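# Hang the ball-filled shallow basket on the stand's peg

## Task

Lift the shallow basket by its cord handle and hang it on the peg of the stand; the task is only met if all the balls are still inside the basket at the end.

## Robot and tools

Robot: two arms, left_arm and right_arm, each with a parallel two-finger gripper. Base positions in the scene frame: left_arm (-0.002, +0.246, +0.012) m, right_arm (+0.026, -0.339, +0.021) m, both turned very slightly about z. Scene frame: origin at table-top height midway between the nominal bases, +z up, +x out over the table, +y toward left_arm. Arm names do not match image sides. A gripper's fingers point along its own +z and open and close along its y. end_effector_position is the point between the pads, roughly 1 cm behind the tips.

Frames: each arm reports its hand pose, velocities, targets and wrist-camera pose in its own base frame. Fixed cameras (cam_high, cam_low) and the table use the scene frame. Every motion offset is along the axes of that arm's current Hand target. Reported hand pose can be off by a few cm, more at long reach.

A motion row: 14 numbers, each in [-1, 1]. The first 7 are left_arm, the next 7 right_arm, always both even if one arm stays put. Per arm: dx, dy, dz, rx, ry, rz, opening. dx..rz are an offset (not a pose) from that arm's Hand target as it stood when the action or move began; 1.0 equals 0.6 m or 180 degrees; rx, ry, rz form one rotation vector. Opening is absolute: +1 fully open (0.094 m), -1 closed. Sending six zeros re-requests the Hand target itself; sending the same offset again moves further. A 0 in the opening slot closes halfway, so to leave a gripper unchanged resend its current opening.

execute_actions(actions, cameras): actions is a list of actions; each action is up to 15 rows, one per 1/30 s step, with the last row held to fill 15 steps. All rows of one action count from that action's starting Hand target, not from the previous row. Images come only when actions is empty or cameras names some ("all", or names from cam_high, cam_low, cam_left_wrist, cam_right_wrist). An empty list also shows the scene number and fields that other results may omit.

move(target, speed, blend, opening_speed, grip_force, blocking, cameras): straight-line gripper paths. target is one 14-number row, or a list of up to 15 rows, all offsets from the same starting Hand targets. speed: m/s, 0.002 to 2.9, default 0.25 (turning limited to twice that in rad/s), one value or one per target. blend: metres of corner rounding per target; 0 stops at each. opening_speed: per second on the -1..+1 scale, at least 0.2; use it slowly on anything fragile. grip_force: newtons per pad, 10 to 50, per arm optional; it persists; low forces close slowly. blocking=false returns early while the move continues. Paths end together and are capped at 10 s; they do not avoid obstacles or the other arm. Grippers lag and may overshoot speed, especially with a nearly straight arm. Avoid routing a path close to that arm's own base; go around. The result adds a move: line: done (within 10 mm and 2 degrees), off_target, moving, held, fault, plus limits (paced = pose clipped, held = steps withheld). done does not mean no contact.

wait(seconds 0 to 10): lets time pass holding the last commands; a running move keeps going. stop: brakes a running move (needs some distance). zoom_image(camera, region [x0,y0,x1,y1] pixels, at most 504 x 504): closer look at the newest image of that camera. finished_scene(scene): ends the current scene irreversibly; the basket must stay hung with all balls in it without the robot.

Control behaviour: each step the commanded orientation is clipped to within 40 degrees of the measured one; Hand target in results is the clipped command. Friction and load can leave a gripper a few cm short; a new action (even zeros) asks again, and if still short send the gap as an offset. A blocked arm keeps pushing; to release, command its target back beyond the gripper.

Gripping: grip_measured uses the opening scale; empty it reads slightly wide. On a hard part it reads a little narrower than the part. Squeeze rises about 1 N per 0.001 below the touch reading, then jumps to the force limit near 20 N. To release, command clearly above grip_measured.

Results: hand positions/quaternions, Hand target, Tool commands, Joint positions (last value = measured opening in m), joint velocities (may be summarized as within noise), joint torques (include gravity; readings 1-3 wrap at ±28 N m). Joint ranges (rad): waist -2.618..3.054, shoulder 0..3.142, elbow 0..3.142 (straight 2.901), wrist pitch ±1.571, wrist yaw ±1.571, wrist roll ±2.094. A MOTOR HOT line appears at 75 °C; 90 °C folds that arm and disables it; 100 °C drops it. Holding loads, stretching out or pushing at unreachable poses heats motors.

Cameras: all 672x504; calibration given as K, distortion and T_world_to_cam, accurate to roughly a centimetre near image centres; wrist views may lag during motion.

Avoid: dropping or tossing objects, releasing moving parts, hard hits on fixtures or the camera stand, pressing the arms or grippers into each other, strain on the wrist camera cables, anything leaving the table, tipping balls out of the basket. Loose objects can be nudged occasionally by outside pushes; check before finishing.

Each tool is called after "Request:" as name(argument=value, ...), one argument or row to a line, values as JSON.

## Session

Request:
execute_actions(
  actions=[],
)

Request:
zoom_image(
  camera="cam_high",
  region=[200, 170, 480, 380],
)

Scene clock: 0.00 s.
left_arm: end_effector_position=(+0.3926, +0.0366, +0.0943) grip_measured=+1.000 end_effector_quat_wxyz=(+0.584, -0.095, +0.804, +0.059) | right_arm: end_effector_position=(+0.4005, -0.0486, +0.1237) grip_measured=+1.000 end_effector_quat_wxyz=(+0.620, +0.127, +0.773, -0.046)
Joint positions: left_arm=[-0.007 1.566 0.342 0.901 -0.214 -0.088 0.094] | right_arm=[-0.035 1.532 0.367 0.931 0.198 0.135 0.094]
Joint velocities: within noise
Joint torques (N m): no reading
Heat: left arm: 30 °C; right arm: 30 °C.
Hand target: left_arm +0.3961, +0.0368, +0.1039; +0.596, -0.097, +0.795, +0.058 | right_arm +0.4033, -0.0489, +0.1338; +0.631, +0.128, +0.763, -0.046
Tool commands: left_gripper/opening=+1.0 right_gripper/opening=+1.0
camera_calibration:
cam_left_wrist: T_world_to_cam=[[0.155328, -0.984093, -0.0862264, -0.0144853], [-0.833697, -0.0837634, -0.545833, 0.389291], [0.529927, 0.15667, -0.833446, -0.0317], [0, 0, 0, 1]] pos_world=[0.343599, 0.0233199, 0.184819]
cam_right_wrist: T_world_to_cam=[[-0.328621, -0.924705, -0.192169, 0.109837], [-0.722932, 0.377212, -0.578861, 0.382418], [0.607764, -0.0513002, -0.792459, -0.0479178], [0, 0, 0, 1]] pos_world=[0.34168, -0.0451437, 0.204501]

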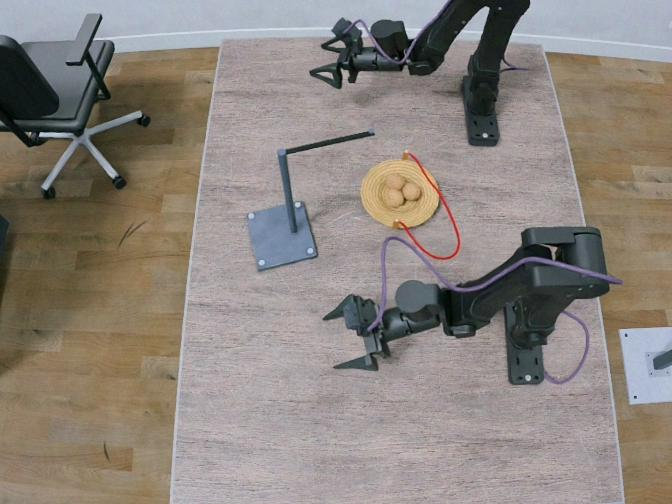

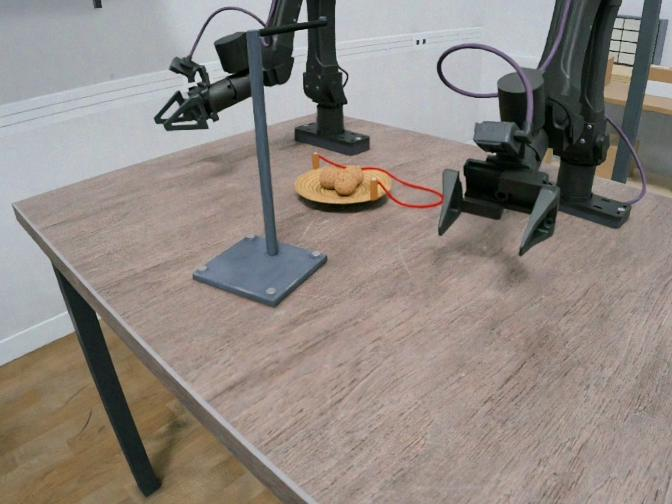

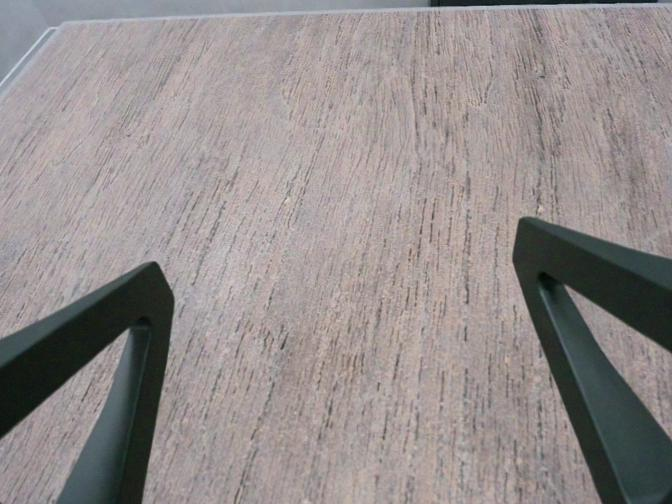

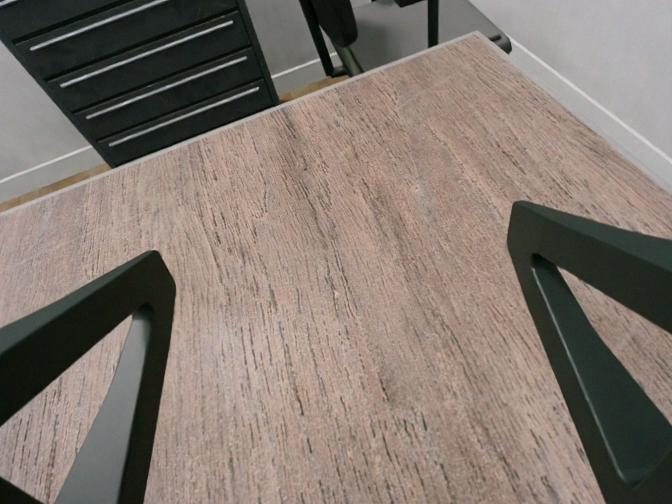

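Scaled by 1.800.

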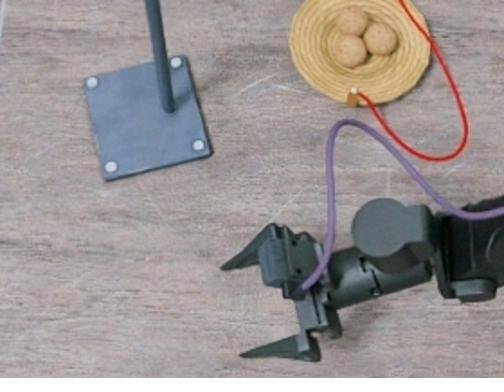

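Request:
move(
  target=[
    [0,0,0,0,0,0,1,-0.0848,0.085,-0.3505,-0.17,0.17,-0.23,1],
    [0,0,0,0,0,0,1,0.0728,0.5127,-0.68,-0.3474,0.344,-0.4622,0.3],
  ],
  speed=0.3,
  blend=[0.05,0],
  cameras=["all"],
)

Request:
zoom_image(
  camera="cam_low",
  region=[270, 80, 490, 240],
)

Scene clock: 7.50 s.
left_arm: end_effector_position=(+0.3926, +0.0366, +0.0943) grip_measured=+1.000 end_effector_quat_wxyz=(+0.584, -0.095, +0.804, +0.059) | right_arm: end_effector_position=(+0.0858, +0.3429, +0.1912) grip_measured=+0.301 end_effector_quat_wxyz=(+0.025, -0.653, +0.757, +0.012)
Joint positions: left_arm=[-0.007 1.566 0.342 0.901 -0.214 -0.088 0.094] | right_arm=[1.328 1.869 1.912 -1.558 0.01 -0.096 0.061]
Joint torques (N m): left_arm=[-0.02 -6.89 5.27 2.12 -0.05 -0.01] | right_arm=[-0.03 -11.19 8.29 0.19 -0.1 -0.08]
Heat: left arm: 30 °C; right arm: 32 °C.
Hand target: left_arm +0.3961, +0.0368, +0.1039; +0.596, -0.097, +0.795, +0.058 | right_arm +0.0852, +0.3478, +0.2002; +0.000, -0.657, +0.754, +0.000
Off the commanded pose: left_arm 0.010 m, 2 deg | right_arm 0.010 m, 3 deg.
joint sent to its limit (right arm) — joint 4 (wrist pitch), lower limit. The joint targets are off in orientation, not in position.
move: off_target (right_arm); target 2's new opening was sent with right_arm's hand 0.010 m and 3 deg from that target
camera_calibration:
cam_left_wrist: T_world_to_cam=[[0.155328, -0.984093, -0.0862264, -0.0144853], [-0.833697, -0.0837634, -0.545833, 0.389291], [0.529927, 0.15667, -0.833446, -0.0317], [0, 0, 0, 1]] pos_world=[0.343599, 0.0233199, 0.184819]
cam_right_wrist: T_world_to_cam=[[0.960816, -0.269917, 0.0630691, -0.00260757], [-0.253285, -0.7625, 0.59535, 0.172332], [-0.112605, -0.587996, -0.800987, 0.464437], [0, 0, 0, 1]] pos_world=[0.0984525, 0.403787, 0.269575]

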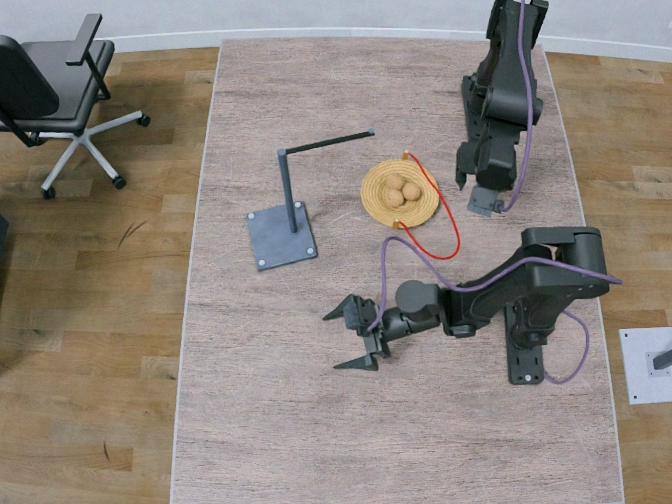

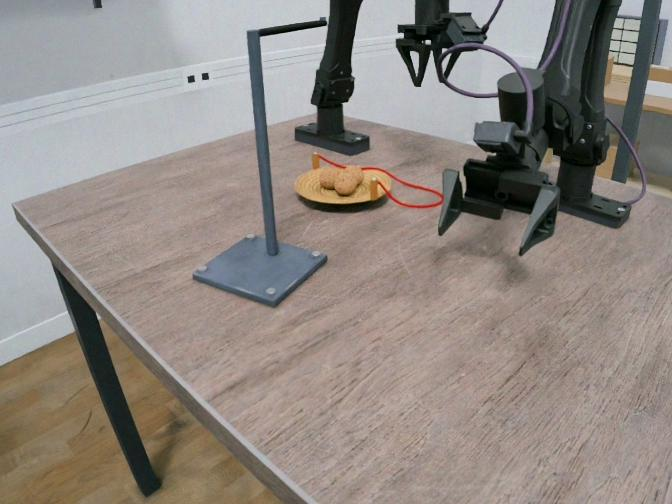

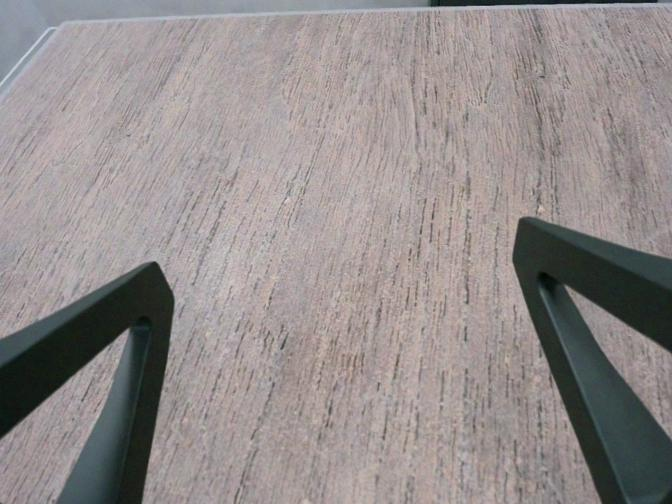

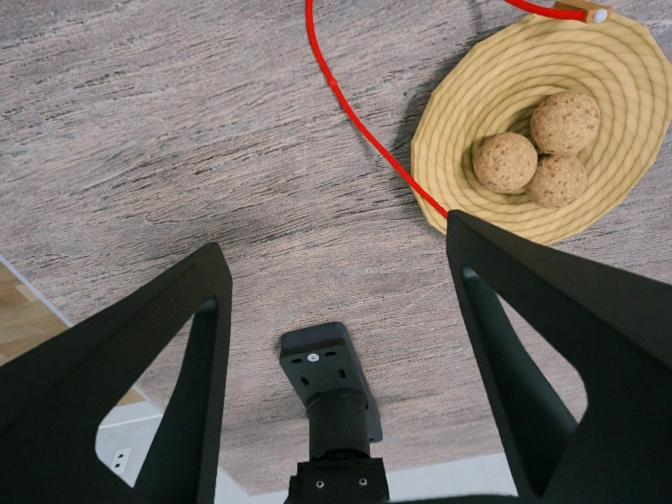

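Scaled by 2.291.

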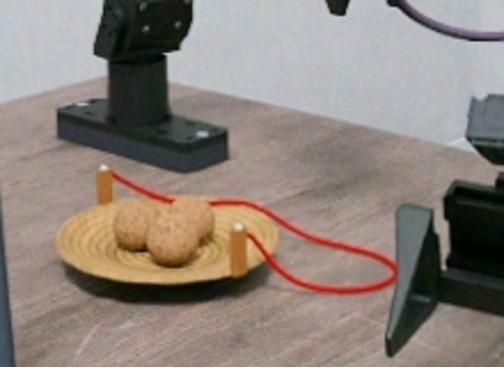

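Request:
move(
  target=[0,0,0,0,0,0,1,-0.0825,0.0113,-0.083,0,0,0,0.3],
  cameras=["cam_right_wrist"],
)

Scene clock: 9.83 s.
left_arm: end_effector_position=(+0.3926, +0.0366, +0.0943) grip_measured=+1.000 end_effector_quat_wxyz=(+0.584, -0.095, +0.804, +0.059) | right_arm: end_effector_position=(+0.0865, +0.3924, +0.2431) grip_measured=+0.301 end_effector_quat_wxyz=(+0.108, -0.655, +0.744, +0.073)
Joint positions: left_arm=[-0.007 1.566 0.342 0.901 -0.214 -0.088 0.094] | right_arm=[1.356 1.941 2.199 -1.567 0.009 -0.089 0.061]
Joint torques (N m): left_arm=[-0.03 -6.89 5.27 2.12 -0.05 -0.01] | right_arm=[0.02 -11.45 7.94 0.59 -0.08 0.03]
Heat: left arm: 30 °C; right arm: 32 °C.
Hand target: left_arm +0.3961, +0.0368, +0.1039; +0.596, -0.097, +0.795, +0.058 | right_arm +0.0853, +0.3978, +0.2499; +0.000, -0.657, +0.754, +0.000
Off the commanded pose: left_arm 0.010 m, 2 deg | right_arm 0.009 m, 15 deg.
joint read past its limit (right arm) — joint 4 (wrist pitch), lower limit.
joint sent to its limit (right arm) — joint 4 (wrist pitch), lower limit. The joint targets are off in orientation, not in position.
move: off_target (right_arm)
camera_calibration:
cam_right_wrist: T_world_to_cam=[[0.963676, -0.261722, 0.0531951, 0.00574696], [-0.259468, -0.870282, 0.418671, 0.265039], [-0.0632804, -0.417265, -0.906579, 0.489553], [0, 0, 0, 1]] pos_world=[0.0942098, 0.436436, 0.332548]
Images, in order (width x height): cam_right_wrist 672x504.

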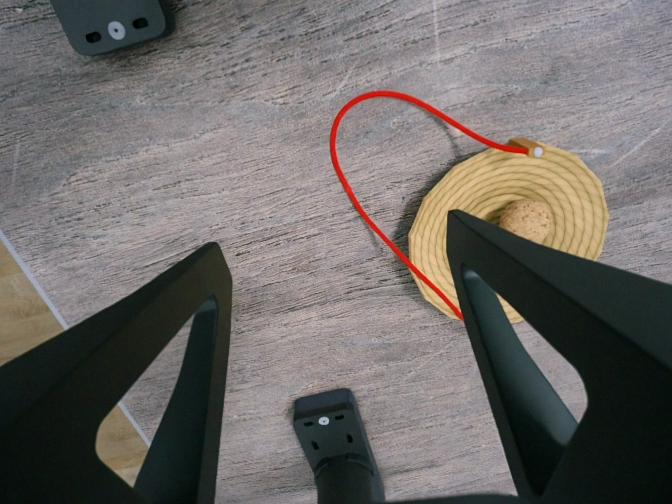

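Request:
move(
  target=[0,0,0,0,0,0,1,0.084,-0.0228,0.3967,0,0,0,0.1],
  speed=0.15,
  cameras=["cam_right_wrist","cam_low"],
)

Request:
zoom_image(
  camera="cam_low",
  region=[290, 80, 480, 230],
)

Scene clock: 13.03 s.
left_arm: end_effector_position=(+0.3926, +0.0366, +0.0943) grip_measured=+1.000 end_effector_quat_wxyz=(+0.584, -0.095, +0.804, +0.059) | right_arm: end_effector_position=(+0.0908, +0.3445, +0.0141) grip_measured=+0.101 end_effector_quat_wxyz=(-0.002, -0.656, +0.755, -0.006)
Joint positions: left_arm=[-0.007 1.566 0.342 0.901 -0.214 -0.088 0.094] | right_arm=[1.314 1.983 1.352 -0.951 0.008 -0.116 0.052]
Joint torques (N m): left_arm=[-0.03 -6.9 5.27 2.13 -0.05 -0.01] | right_arm=[-0.62 -11.95 4.33 0.37 -0.02 -0.14]
Heat: left arm: 30 °C; right arm: 32 °C.
Hand target: left_arm +0.3961, +0.0368, +0.1039; +0.596, -0.097, +0.795, +0.058 | right_arm +0.0922, +0.3460, +0.0119; +0.001, -0.657, +0.754, +0.000
Off the commanded pose: left_arm 0.010 m, 2 deg | right_arm 0.003 m, 1 deg.
move: done
camera_calibration:
cam_right_wrist: T_world_to_cam=[[0.963474, -0.260433, 0.0623962, 0.000721942], [-0.2378, -0.724832, 0.646583, 0.265064], [-0.123164, -0.637803, -0.760288, 0.341632], [0, 0, 0, 1]] pos_world=[0.104414, 0.410209, 0.0883075]
Images, in order (width x height): cam_low 672x504, cam_right_wrist 672x504.

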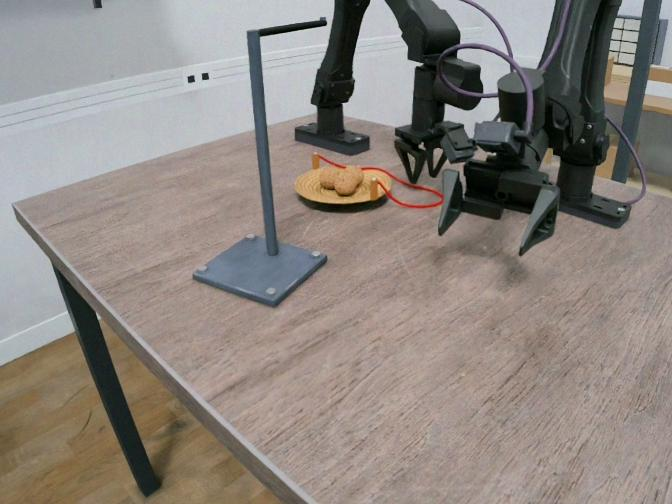

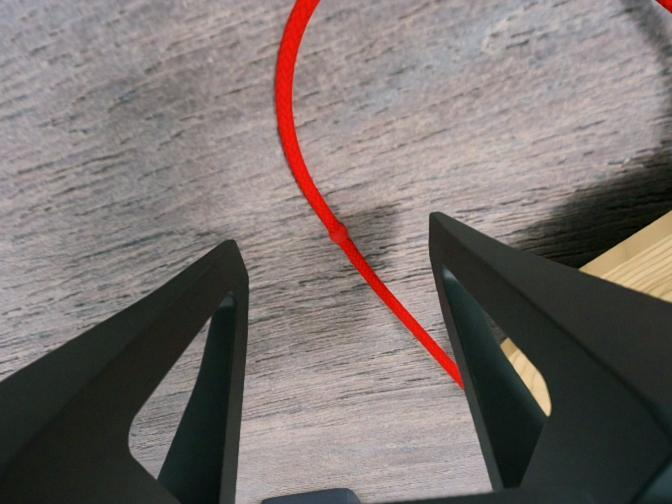

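Scaled by 2.653.

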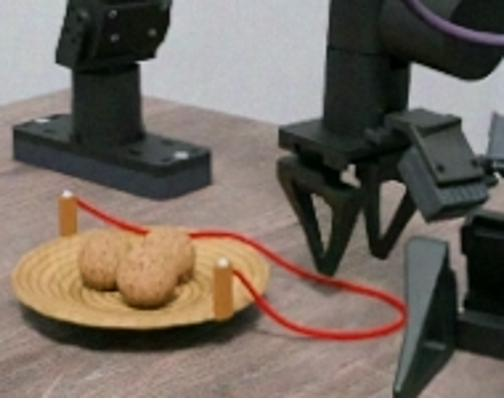

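Request:
move(
  target=[
    [0,0,0,0,0,0,1,0.0009,0.0066,0.041,0,0,0,0.1],
    [0,0,0,0,0,0,1,0.0009,0.0066,0.041,0,0,0,-1],
  ],
  speed=0.05,
  grip_force=30,
  cameras=["cam_right_wrist","cam_low"],
)

Request:
zoom_image(
  camera="cam_low",
  region=[290, 80, 480, 230],
)

Scene clock: 17.37 s.
left_arm: end_effector_position=(+0.3926, +0.0366, +0.0943) grip_measured=+1.000 end_effector_quat_wxyz=(+0.584, -0.095, +0.804, +0.059) | right_arm: end_effector_position=(+0.0912, +0.3465, -0.0055) grip_measured=-0.929 end_effector_quat_wxyz=(+0.004, -0.656, +0.755, -0.002)
Joint positions: left_arm=[-0.007 1.566 0.342 0.901 -0.214 -0.088 0.094] | right_arm=[1.314 2.008 1.304 -0.863 0.008 -0.116 0.003]
Joint torques (N m): left_arm=[-0.03 -6.89 5.27 2.12 -0.05 -0.01] | right_arm=[0.65 -11.07 3.67 0.42 -0.06 0]
Heat: left arm: 30 °C; right arm: 32 °C.
Hand target: left_arm +0.3961, +0.0368, +0.1039; +0.596, -0.097, +0.795, +0.058 | right_arm +0.0881, +0.3460, -0.0127; +0.000, -0.657, +0.754, +0.000
Off the commanded pose: left_arm 0.010 m, 2 deg | right_arm 0.008 m, 0 deg.
grip_force (N): 30, 30
move: done
camera_calibration:
cam_right_wrist: T_world_to_cam=[[0.963339, -0.260944, 0.0623445, 0.0022558], [-0.239915, -0.733868, 0.635515, 0.282585], [-0.120081, -0.627173, -0.769568, 0.323955], [0, 0, 0, 1]] pos_world=[0.104524, 0.411145, 0.0695776]
Images, in order (width x height): cam_low 672x504, cam_right_wrist 672x504.

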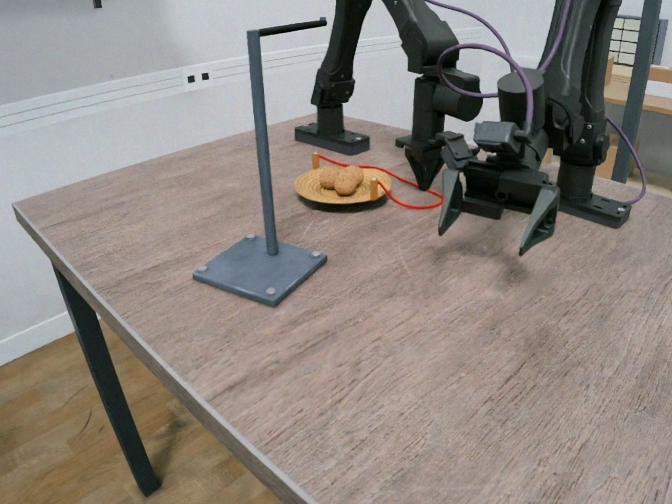

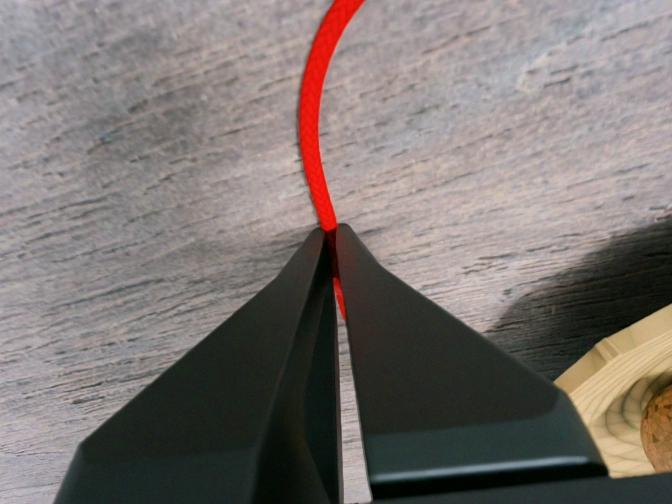

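Scaled by 2.653.

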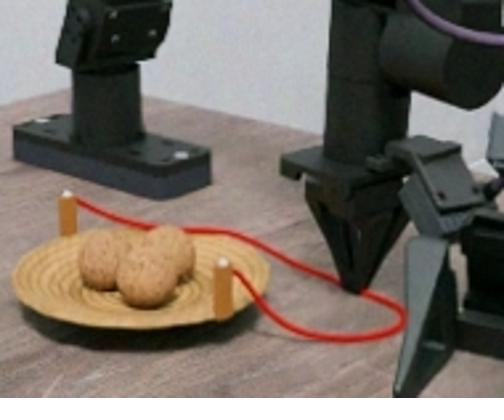

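Request:
move(
  target=[
    [0,0,0,0,0,0,1,0.0142,-0.019,-0.217,0,0,0,-1],
    [0,0,0,0,0,0,1,0.1365,-0.244,-0.3545,0.21,0,0,-1],
    [0,0,0,0,0,0,1,0.1365,-0.244,-0.418,0.21,0,0,-1],
  ],
  speed=[0.12,0.12,0.05],
  blend=[0.03,0,0],
  cameras=["cam_high","cam_right_wrist","cam_low"],
)

Request:
zoom_image(
  camera="cam_low",
  region=[240, 20, 440, 230],
)

Request:
zoom_image(
  camera="cam_high",
  region=[340, 90, 490, 250],
)

Scene clock: 23.63 s.
left_arm: end_effector_position=(+0.3926, +0.0366, +0.0943) grip_measured=+1.000 end_effector_quat_wxyz=(+0.584, -0.095, +0.804, +0.059) | right_arm: end_effector_position=(+0.2168, +0.2445, +0.2241) grip_measured=-0.932 end_effector_quat_wxyz=(+0.196, -0.629, +0.712, -0.242)
Joint positions: left_arm=[-0.007 1.566 0.342 0.901 -0.214 -0.088 0.094] | right_arm=[1.165 1.597 1.581 -1.382 0.613 -0.337 0.003]
Joint torques (N m): left_arm=[-0.02 -6.89 5.27 2.12 -0.05 -0.02] | right_arm=[-0.65 -9.1 8.32 0.43 0.46 -0.05]
Heat: left arm: 31 °C; right arm: 32 °C.
Hand target: left_arm +0.3961, +0.0368, +0.1039; +0.596, -0.097, +0.795, +0.058 | right_arm +0.2218, +0.2449, +0.2382; +0.213, -0.622, +0.713, -0.244
Off the commanded pose: left_arm 0.010 m, 2 deg | right_arm 0.015 m, 2 deg.
grip_force (N): 30, 30
move: off_target (right_arm)
camera_calibration:
cam_right_wrist: T_world_to_cam=[[0.74553, -0.206572, 0.633651, -0.253765], [-0.576413, -0.677121, 0.457444, 0.19098], [0.334563, -0.706283, -0.623885, 0.339964], [0, 0, 0, 1]] pos_world=[0.185533, 0.317006, 0.285534]
Images, in order (width x height): cam_high 672x504, cam_low 672x504, cam_right_wrist 672x504.

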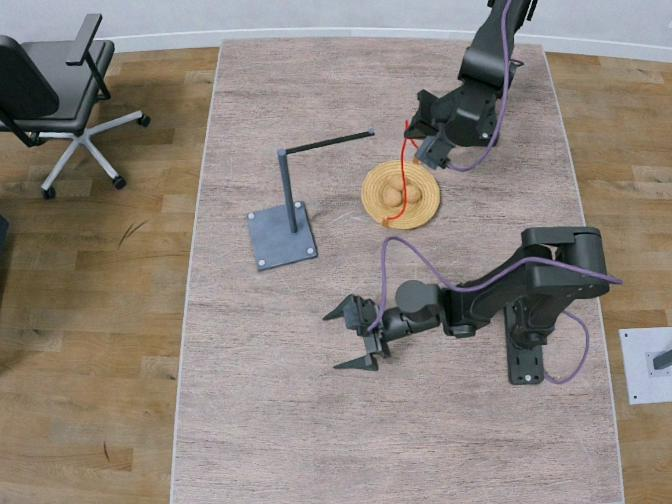

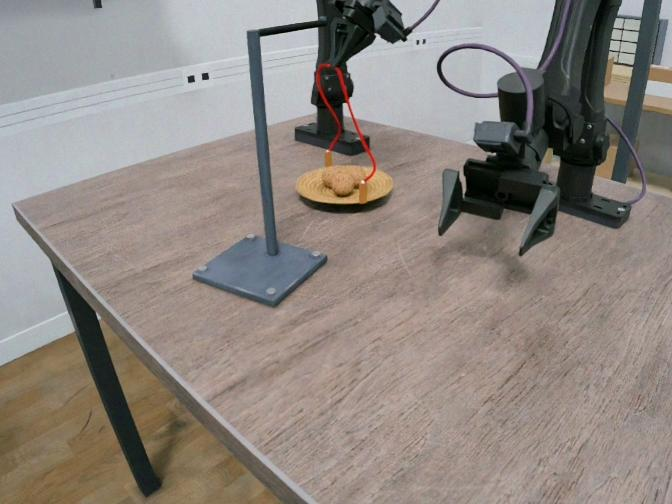

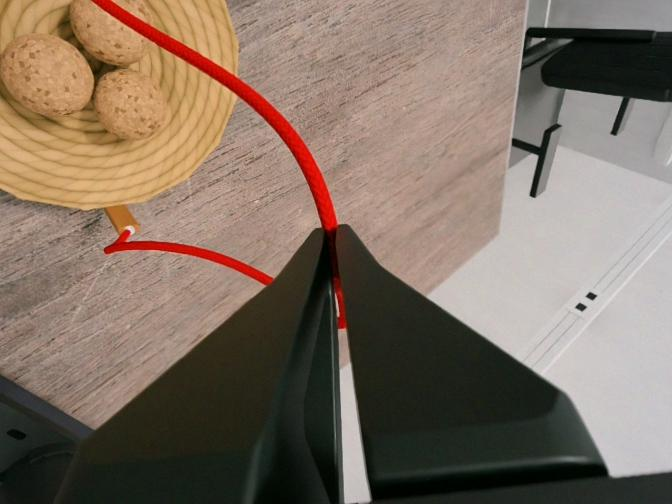

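Scaled by 2.400.

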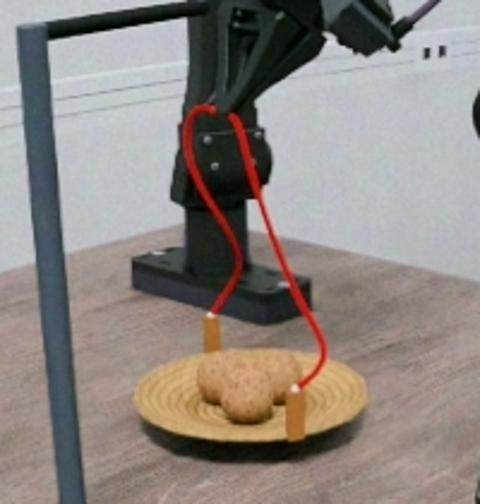

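Scaled by 3.150.

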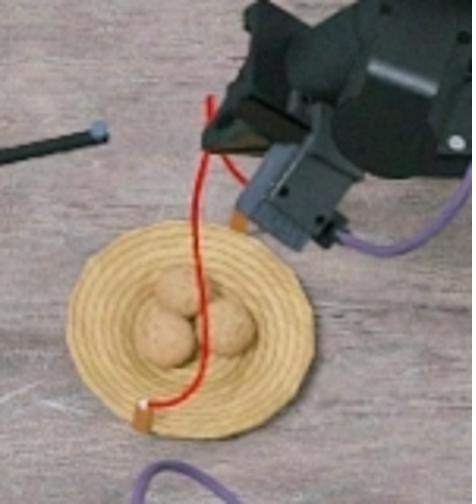

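Request:
move(
  target=[0,0,0,0,0,0,1,0,-0.028,-0.036,0,0,0,-1],
  speed=0.03,
  cameras=["cam_high","cam_right_wrist","cam_low"],
)

Request:
zoom_image(
  camera="cam_low",
  region=[240, 20, 440, 230],
)

Request:
zoom_image(
  camera="cam_high",
  region=[340, 90, 490, 250],
)

Scene clock: 25.37 s.
left_arm: end_effector_position=(+0.3926, +0.0366, +0.0943) grip_measured=+1.000 end_effector_quat_wxyz=(+0.584, -0.095, +0.804, +0.059) | right_arm: end_effector_position=(+0.2163, +0.2434, +0.2535) grip_measured=-0.932 end_effector_quat_wxyz=(+0.198, -0.629, +0.712, -0.241)
Joint positions: left_arm=[-0.007 1.566 0.342 0.901 -0.214 -0.088 0.094] | right_arm=[1.165 1.622 1.727 -1.499 0.613 -0.337 0.003]
Joint torques (N m): left_arm=[-0.03 -6.89 5.27 2.13 -0.05 -0.01] | right_arm=[-0.5 -8.32 8.57 0.41 0.47 -0.07]
Heat: left arm: 31 °C; right arm: 32 °C.
Hand target: left_arm +0.3961, +0.0368, +0.1039; +0.596, -0.097, +0.795, +0.058 | right_arm +0.2218, +0.2449, +0.2656; +0.213, -0.622, +0.713, -0.244
Off the commanded pose: left_arm 0.010 m, 2 deg | right_arm 0.013 m, 2 deg.
grip_force (N): 30, 30
move: off_target (right_arm)
camera_calibration:
cam_right_wrist: T_world_to_cam=[[0.744401, -0.209237, 0.634104, -0.271452], [-0.577238, -0.679009, 0.45359, 0.178124], [0.335654, -0.703681, -0.626234, 0.357362], [0, 0, 0, 1]] pos_world=[0.184939, 0.315619, 0.315126]
Images, in order (width x height): cam_high 672x504, cam_low 672x504, cam_right_wrist 672x504.

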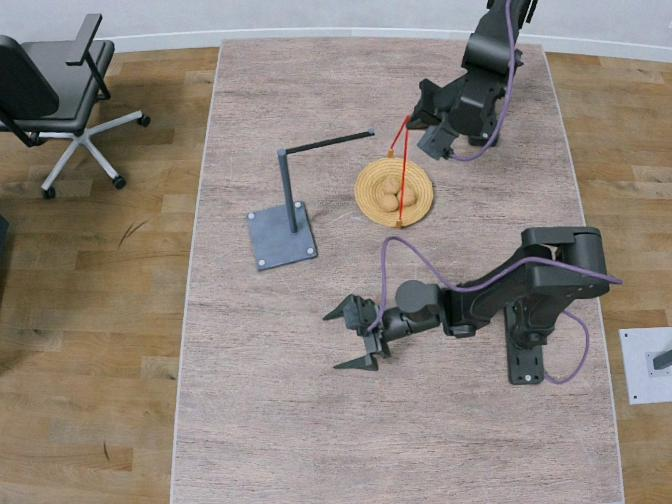

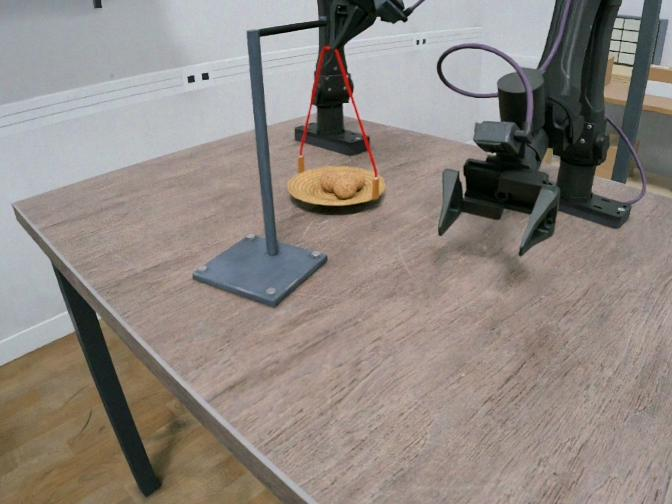

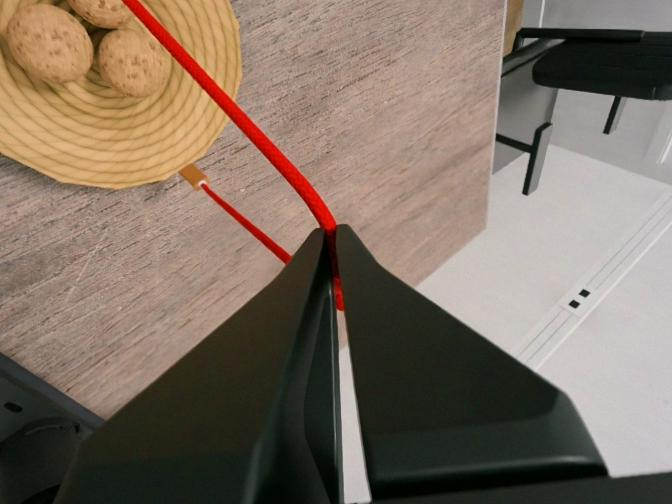

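Scaled by 2.400.

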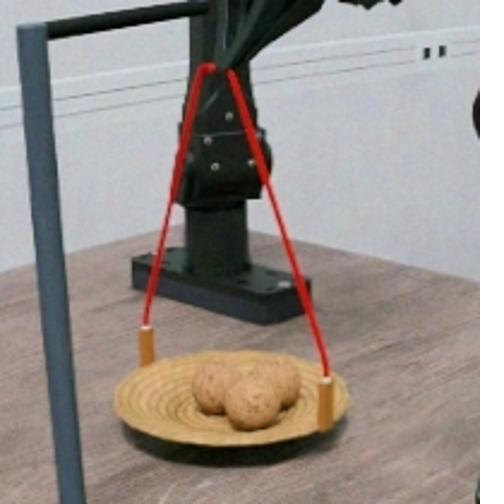

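Scaled by 3.150.

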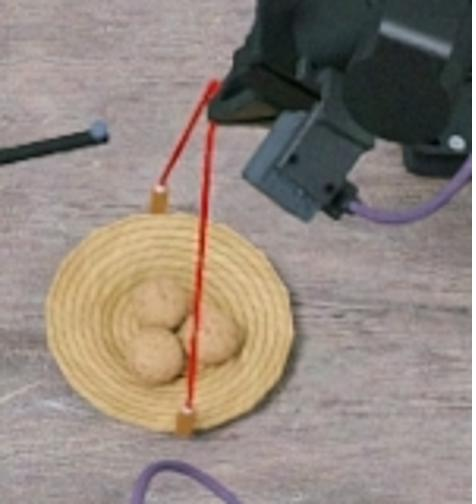

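Request:
move(
  target=[0,0,0,0,0,0,1,0,-0.028,-0.036,0,0,0,-1],
  speed=0.025,
  cameras=["cam_high","cam_right_wrist","cam_low"],
)

Request:
zoom_image(
  camera="cam_low",
  region=[240, 20, 440, 230],
)

Request:
zoom_image(
  camera="cam_high",
  region=[340, 90, 490, 250],
)

Scene clock: 27.23 s.
left_arm: end_effector_position=(+0.3926, +0.0366, +0.0943) grip_measured=+1.000 end_effector_quat_wxyz=(+0.584, -0.095, +0.804, +0.059) | right_arm: end_effector_position=(+0.2170, +0.2456, +0.2751) grip_measured=-0.932 end_effector_quat_wxyz=(+0.206, -0.634, +0.706, -0.238)
Joint positions: left_arm=[-0.007 1.566 0.342 0.901 -0.214 -0.088 0.094] | right_arm=[1.165 1.643 1.84 -1.565 0.611 -0.363 0.003]
Joint torques (N m): left_arm=[-0.03 -6.89 5.26 2.12 -0.06 -0.01] | right_arm=[-0.59 -9.8 8.69 0.59 0.54 -0.08]
Heat: left arm: 31 °C; right arm: 32 °C.
Hand target: left_arm +0.3961, +0.0368, +0.1039; +0.596, -0.097, +0.795, +0.058 | right_arm +0.2218, +0.2448, +0.2930; +0.213, -0.622, +0.713, -0.244
Off the commanded pose: left_arm 0.010 m, 2 deg | right_arm 0.018 m, 2 deg.
joint sent to its limit (right arm) — joint 4 (wrist pitch), lower limit. The joint targets still meet the commanded pose.
grip_force (N): 30, 30
move: off_target (right_arm)
camera_calibration:
cam_right_wrist: T_world_to_cam=[[0.744691, -0.199154, 0.637004, -0.288615], [-0.5659, -0.694412, 0.444465, 0.174015], [0.353826, -0.691469, -0.629824, 0.366301], [0, 0, 0, 1]] pos_world=[0.183797, 0.316645, 0.33721]
Images, in order (width x height): cam_high 672x504, cam_low 672x504, cam_right_wrist 672x504.

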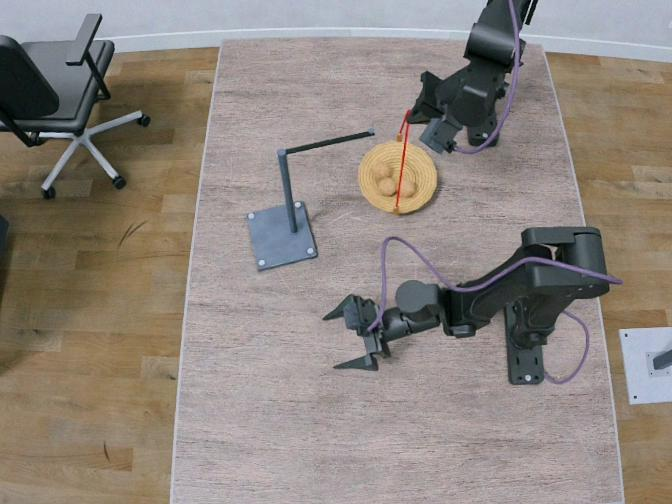

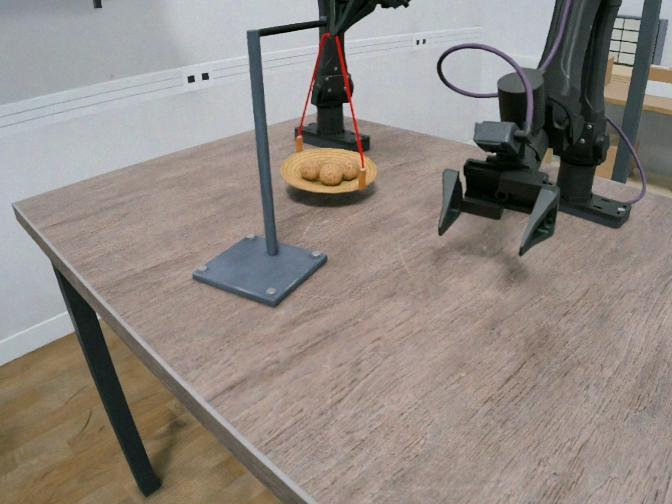

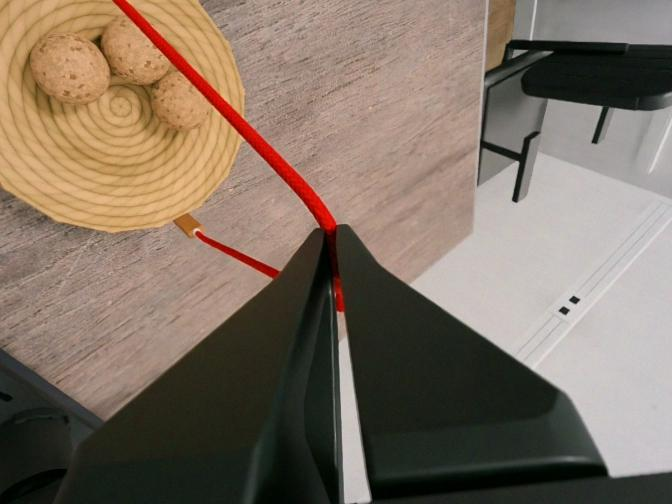

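Scaled by 2.400.

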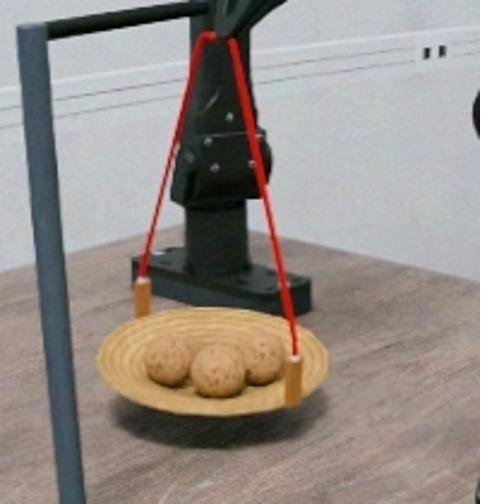

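Scaled by 3.150.

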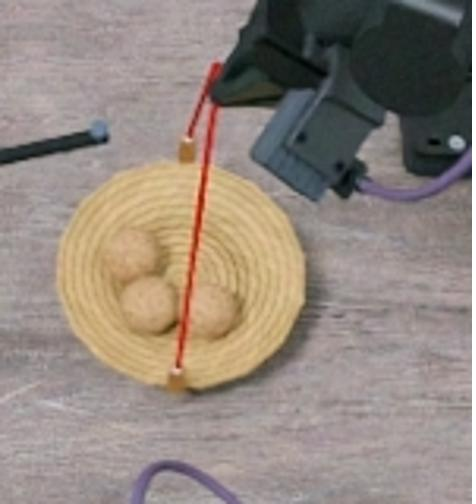

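Request:
move(
  target=[0,0,0,0,0,0,1,-0.0162,-0.082,-0.0735,0.03,-0.0834,-0.1075,-1],
  speed=0.06,
  cameras=["cam_high","cam_right_wrist","cam_low"],
)

Request:
zoom_image(
  camera="cam_high",
  region=[320, 70, 490, 250],
)

Request:
zoom_image(
  camera="cam_low",
  region=[240, 0, 440, 210],
)

Scene clock: 32.00 s.
left_arm: end_effector_position=(+0.3926, +0.0366, +0.0943) grip_measured=+1.000 end_effector_quat_wxyz=(+0.584, -0.095, +0.804, +0.059) | right_arm: end_effector_position=(+0.2312, +0.2547, +0.3288) grip_measured=-0.932 end_effector_quat_wxyz=(-0.239, +0.769, -0.548, +0.228)
Joint positions: left_arm=[-0.007 1.566 0.342 0.901 -0.214 -0.088 0.094] | right_arm=[1.089 1.606 2.005 -1.51 0.51 -0.935 0.003]
Joint torques (N m): left_arm=[-0.03 -6.89 5.26 2.12 -0.05 -0.02] | right_arm=[-0.44 -11.82 8.44 1.24 0.33 -0.14]
Heat: left arm: 31 °C; right arm: 33 °C.
Hand target: left_arm +0.3961, +0.0368, +0.1039; +0.596, -0.097, +0.795, +0.058 | right_arm +0.2348, +0.2529, +0.3580; -0.289, +0.748, -0.553, +0.227
Off the commanded pose: left_arm 0.010 m, 2 deg | right_arm 0.029 m, 6 deg.
grip_force (N): 30, 30
move: off_target (right_arm)
camera_calibration:
cam_right_wrist: T_world_to_cam=[[0.729971, 0.158682, 0.664803, -0.42843], [-0.262327, -0.833133, 0.486903, 0.115702], [0.631132, -0.52982, -0.566536, 0.27534], [0, 0, 0, 1]] pos_world=[0.169317, 0.310261, 0.384476]
Images, in order (width x height): cam_high 672x504, cam_low 672x504, cam_right_wrist 672x504.

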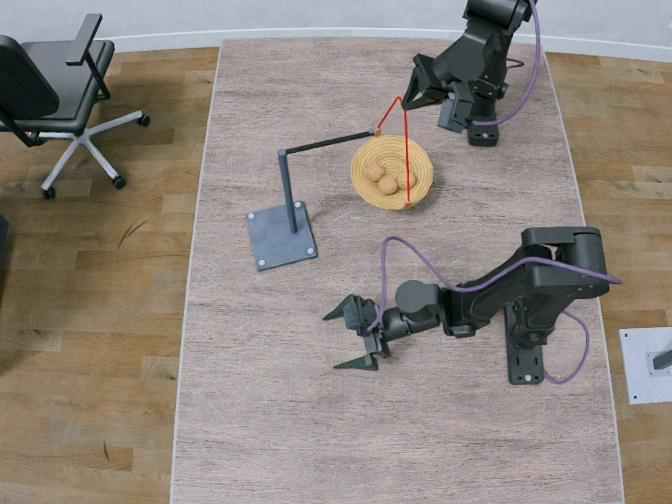

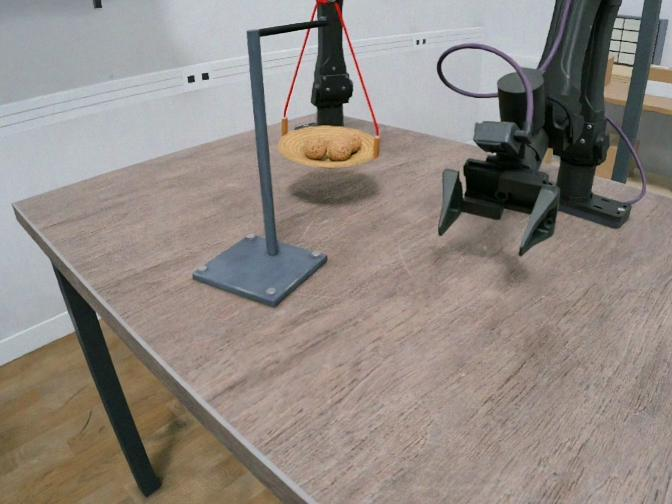

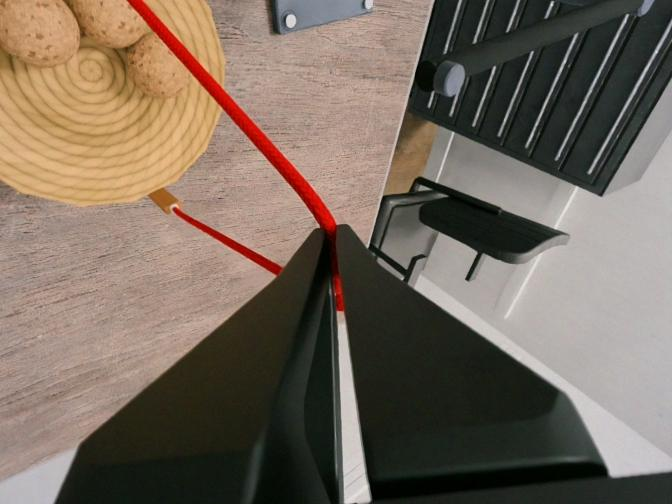

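Scaled by 2.800.

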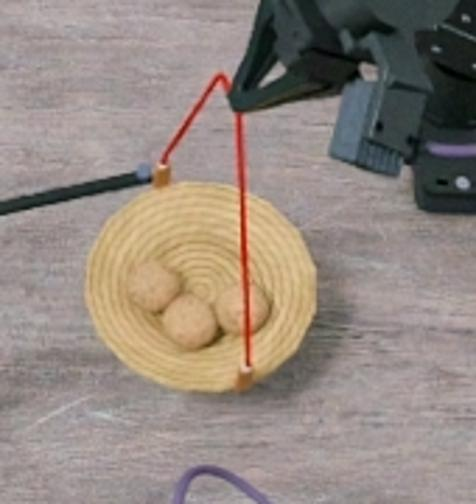

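Scaled by 2.400.

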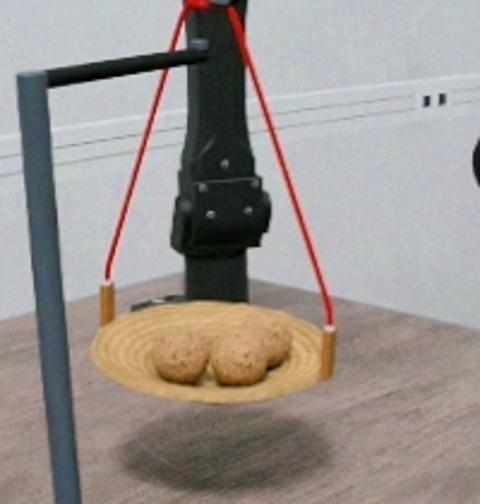

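Request:
move(
  target=[0,0,0,0,0,0,1,-0.0213,-0.051,-0.042,0,0,0,-1],
  speed=0.05,
  cameras=["cam_high","cam_right_wrist","cam_low"],
)

Request:
zoom_image(
  camera="cam_high",
  region=[320, 70, 490, 250],
)

Request:
zoom_image(
  camera="cam_low",
  region=[240, 0, 440, 210],
)

Scene clock: 34.80 s.
left_arm: end_effector_position=(+0.3926, +0.0366, +0.0943) grip_measured=+1.000 end_effector_quat_wxyz=(+0.584, -0.095, +0.804, +0.059) | right_arm: end_effector_position=(+0.2334, +0.2665, +0.3821) grip_measured=-0.932 end_effector_quat_wxyz=(-0.302, +0.754, -0.541, +0.220)
Joint positions: left_arm=[-0.007 1.566 0.342 0.901 -0.214 -0.088 0.094] | right_arm=[1.099 1.679 2.287 -1.58 0.509 -0.958 0.003]
Joint torques (N m): left_arm=[-0.02 -6.89 5.26 2.12 -0.05 -0.01] | right_arm=[0.55 -8.06 7.43 1.21 0.52 -0.04]
Heat: left arm: 31 °C; right arm: 33 °C.
Hand target: left_arm +0.3961, +0.0368, +0.1039; +0.596, -0.097, +0.795, +0.058 | right_arm +0.2359, +0.2673, +0.3971; -0.289, +0.748, -0.553, +0.227
Off the commanded pose: left_arm 0.010 m, 2 deg | right_arm 0.015 m, 2 deg.
joint read past its limit (right arm) — joint 4 (wrist pitch), lower limit.
joint sent to its limit (right arm) — joint 4 (wrist pitch), lower limit. The joint targets are off in orientation, not in position.
grip_force (N): 30, 30
move: off_target (right_arm)
camera_calibration:
cam_right_wrist: T_world_to_cam=[[0.679681, 0.102052, 0.726374, -0.464048], [-0.267519, -0.887576, 0.375023, 0.158641], [0.682984, -0.449215, -0.575968, 0.280365], [0, 0, 0, 1]] pos_world=[0.166359, 0.314107, 0.439059]
Images, in order (width x height): cam_high 672x504, cam_low 672x504, cam_right_wrist 672x504.

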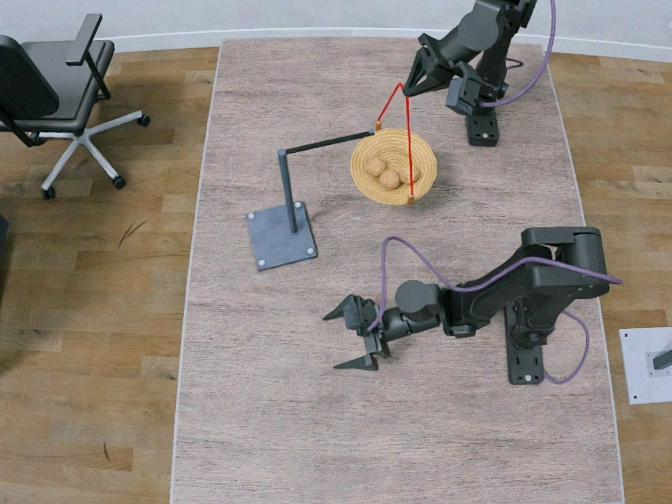

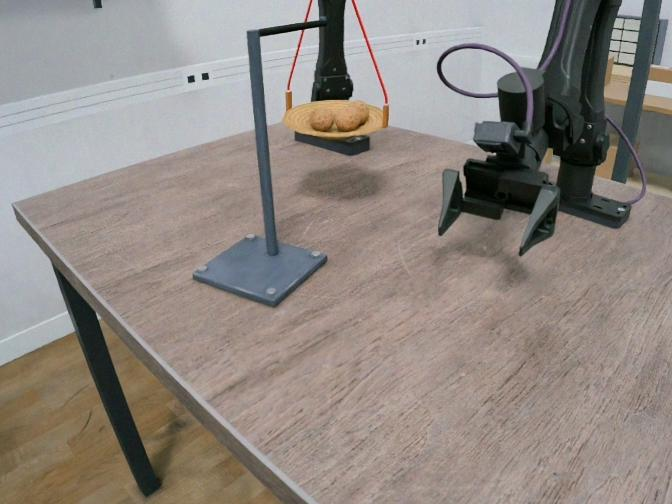

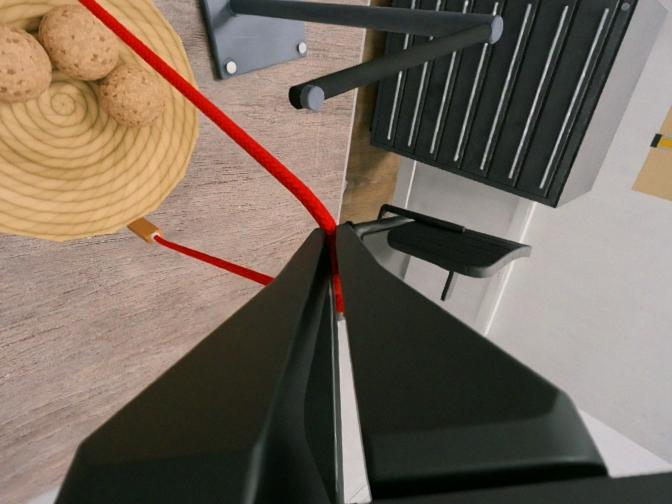

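Scaled by 2.800.

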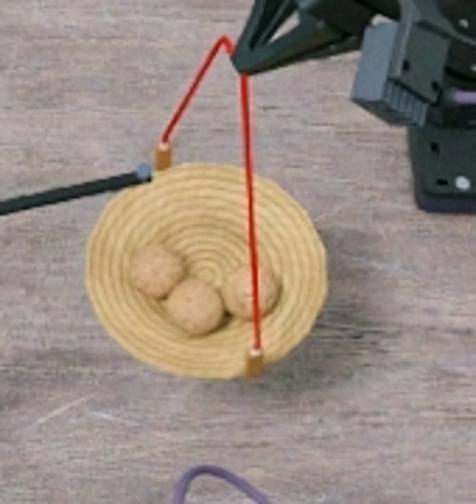

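Scaled by 2.400.

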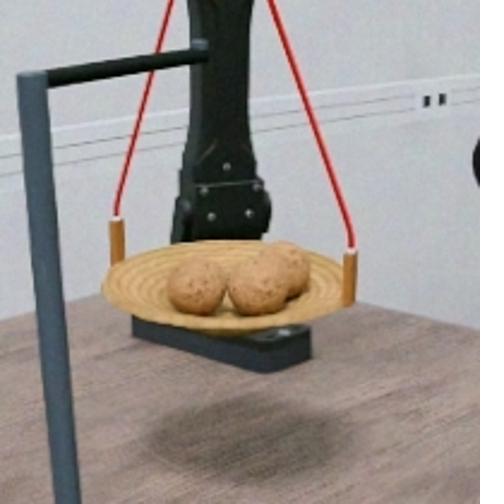

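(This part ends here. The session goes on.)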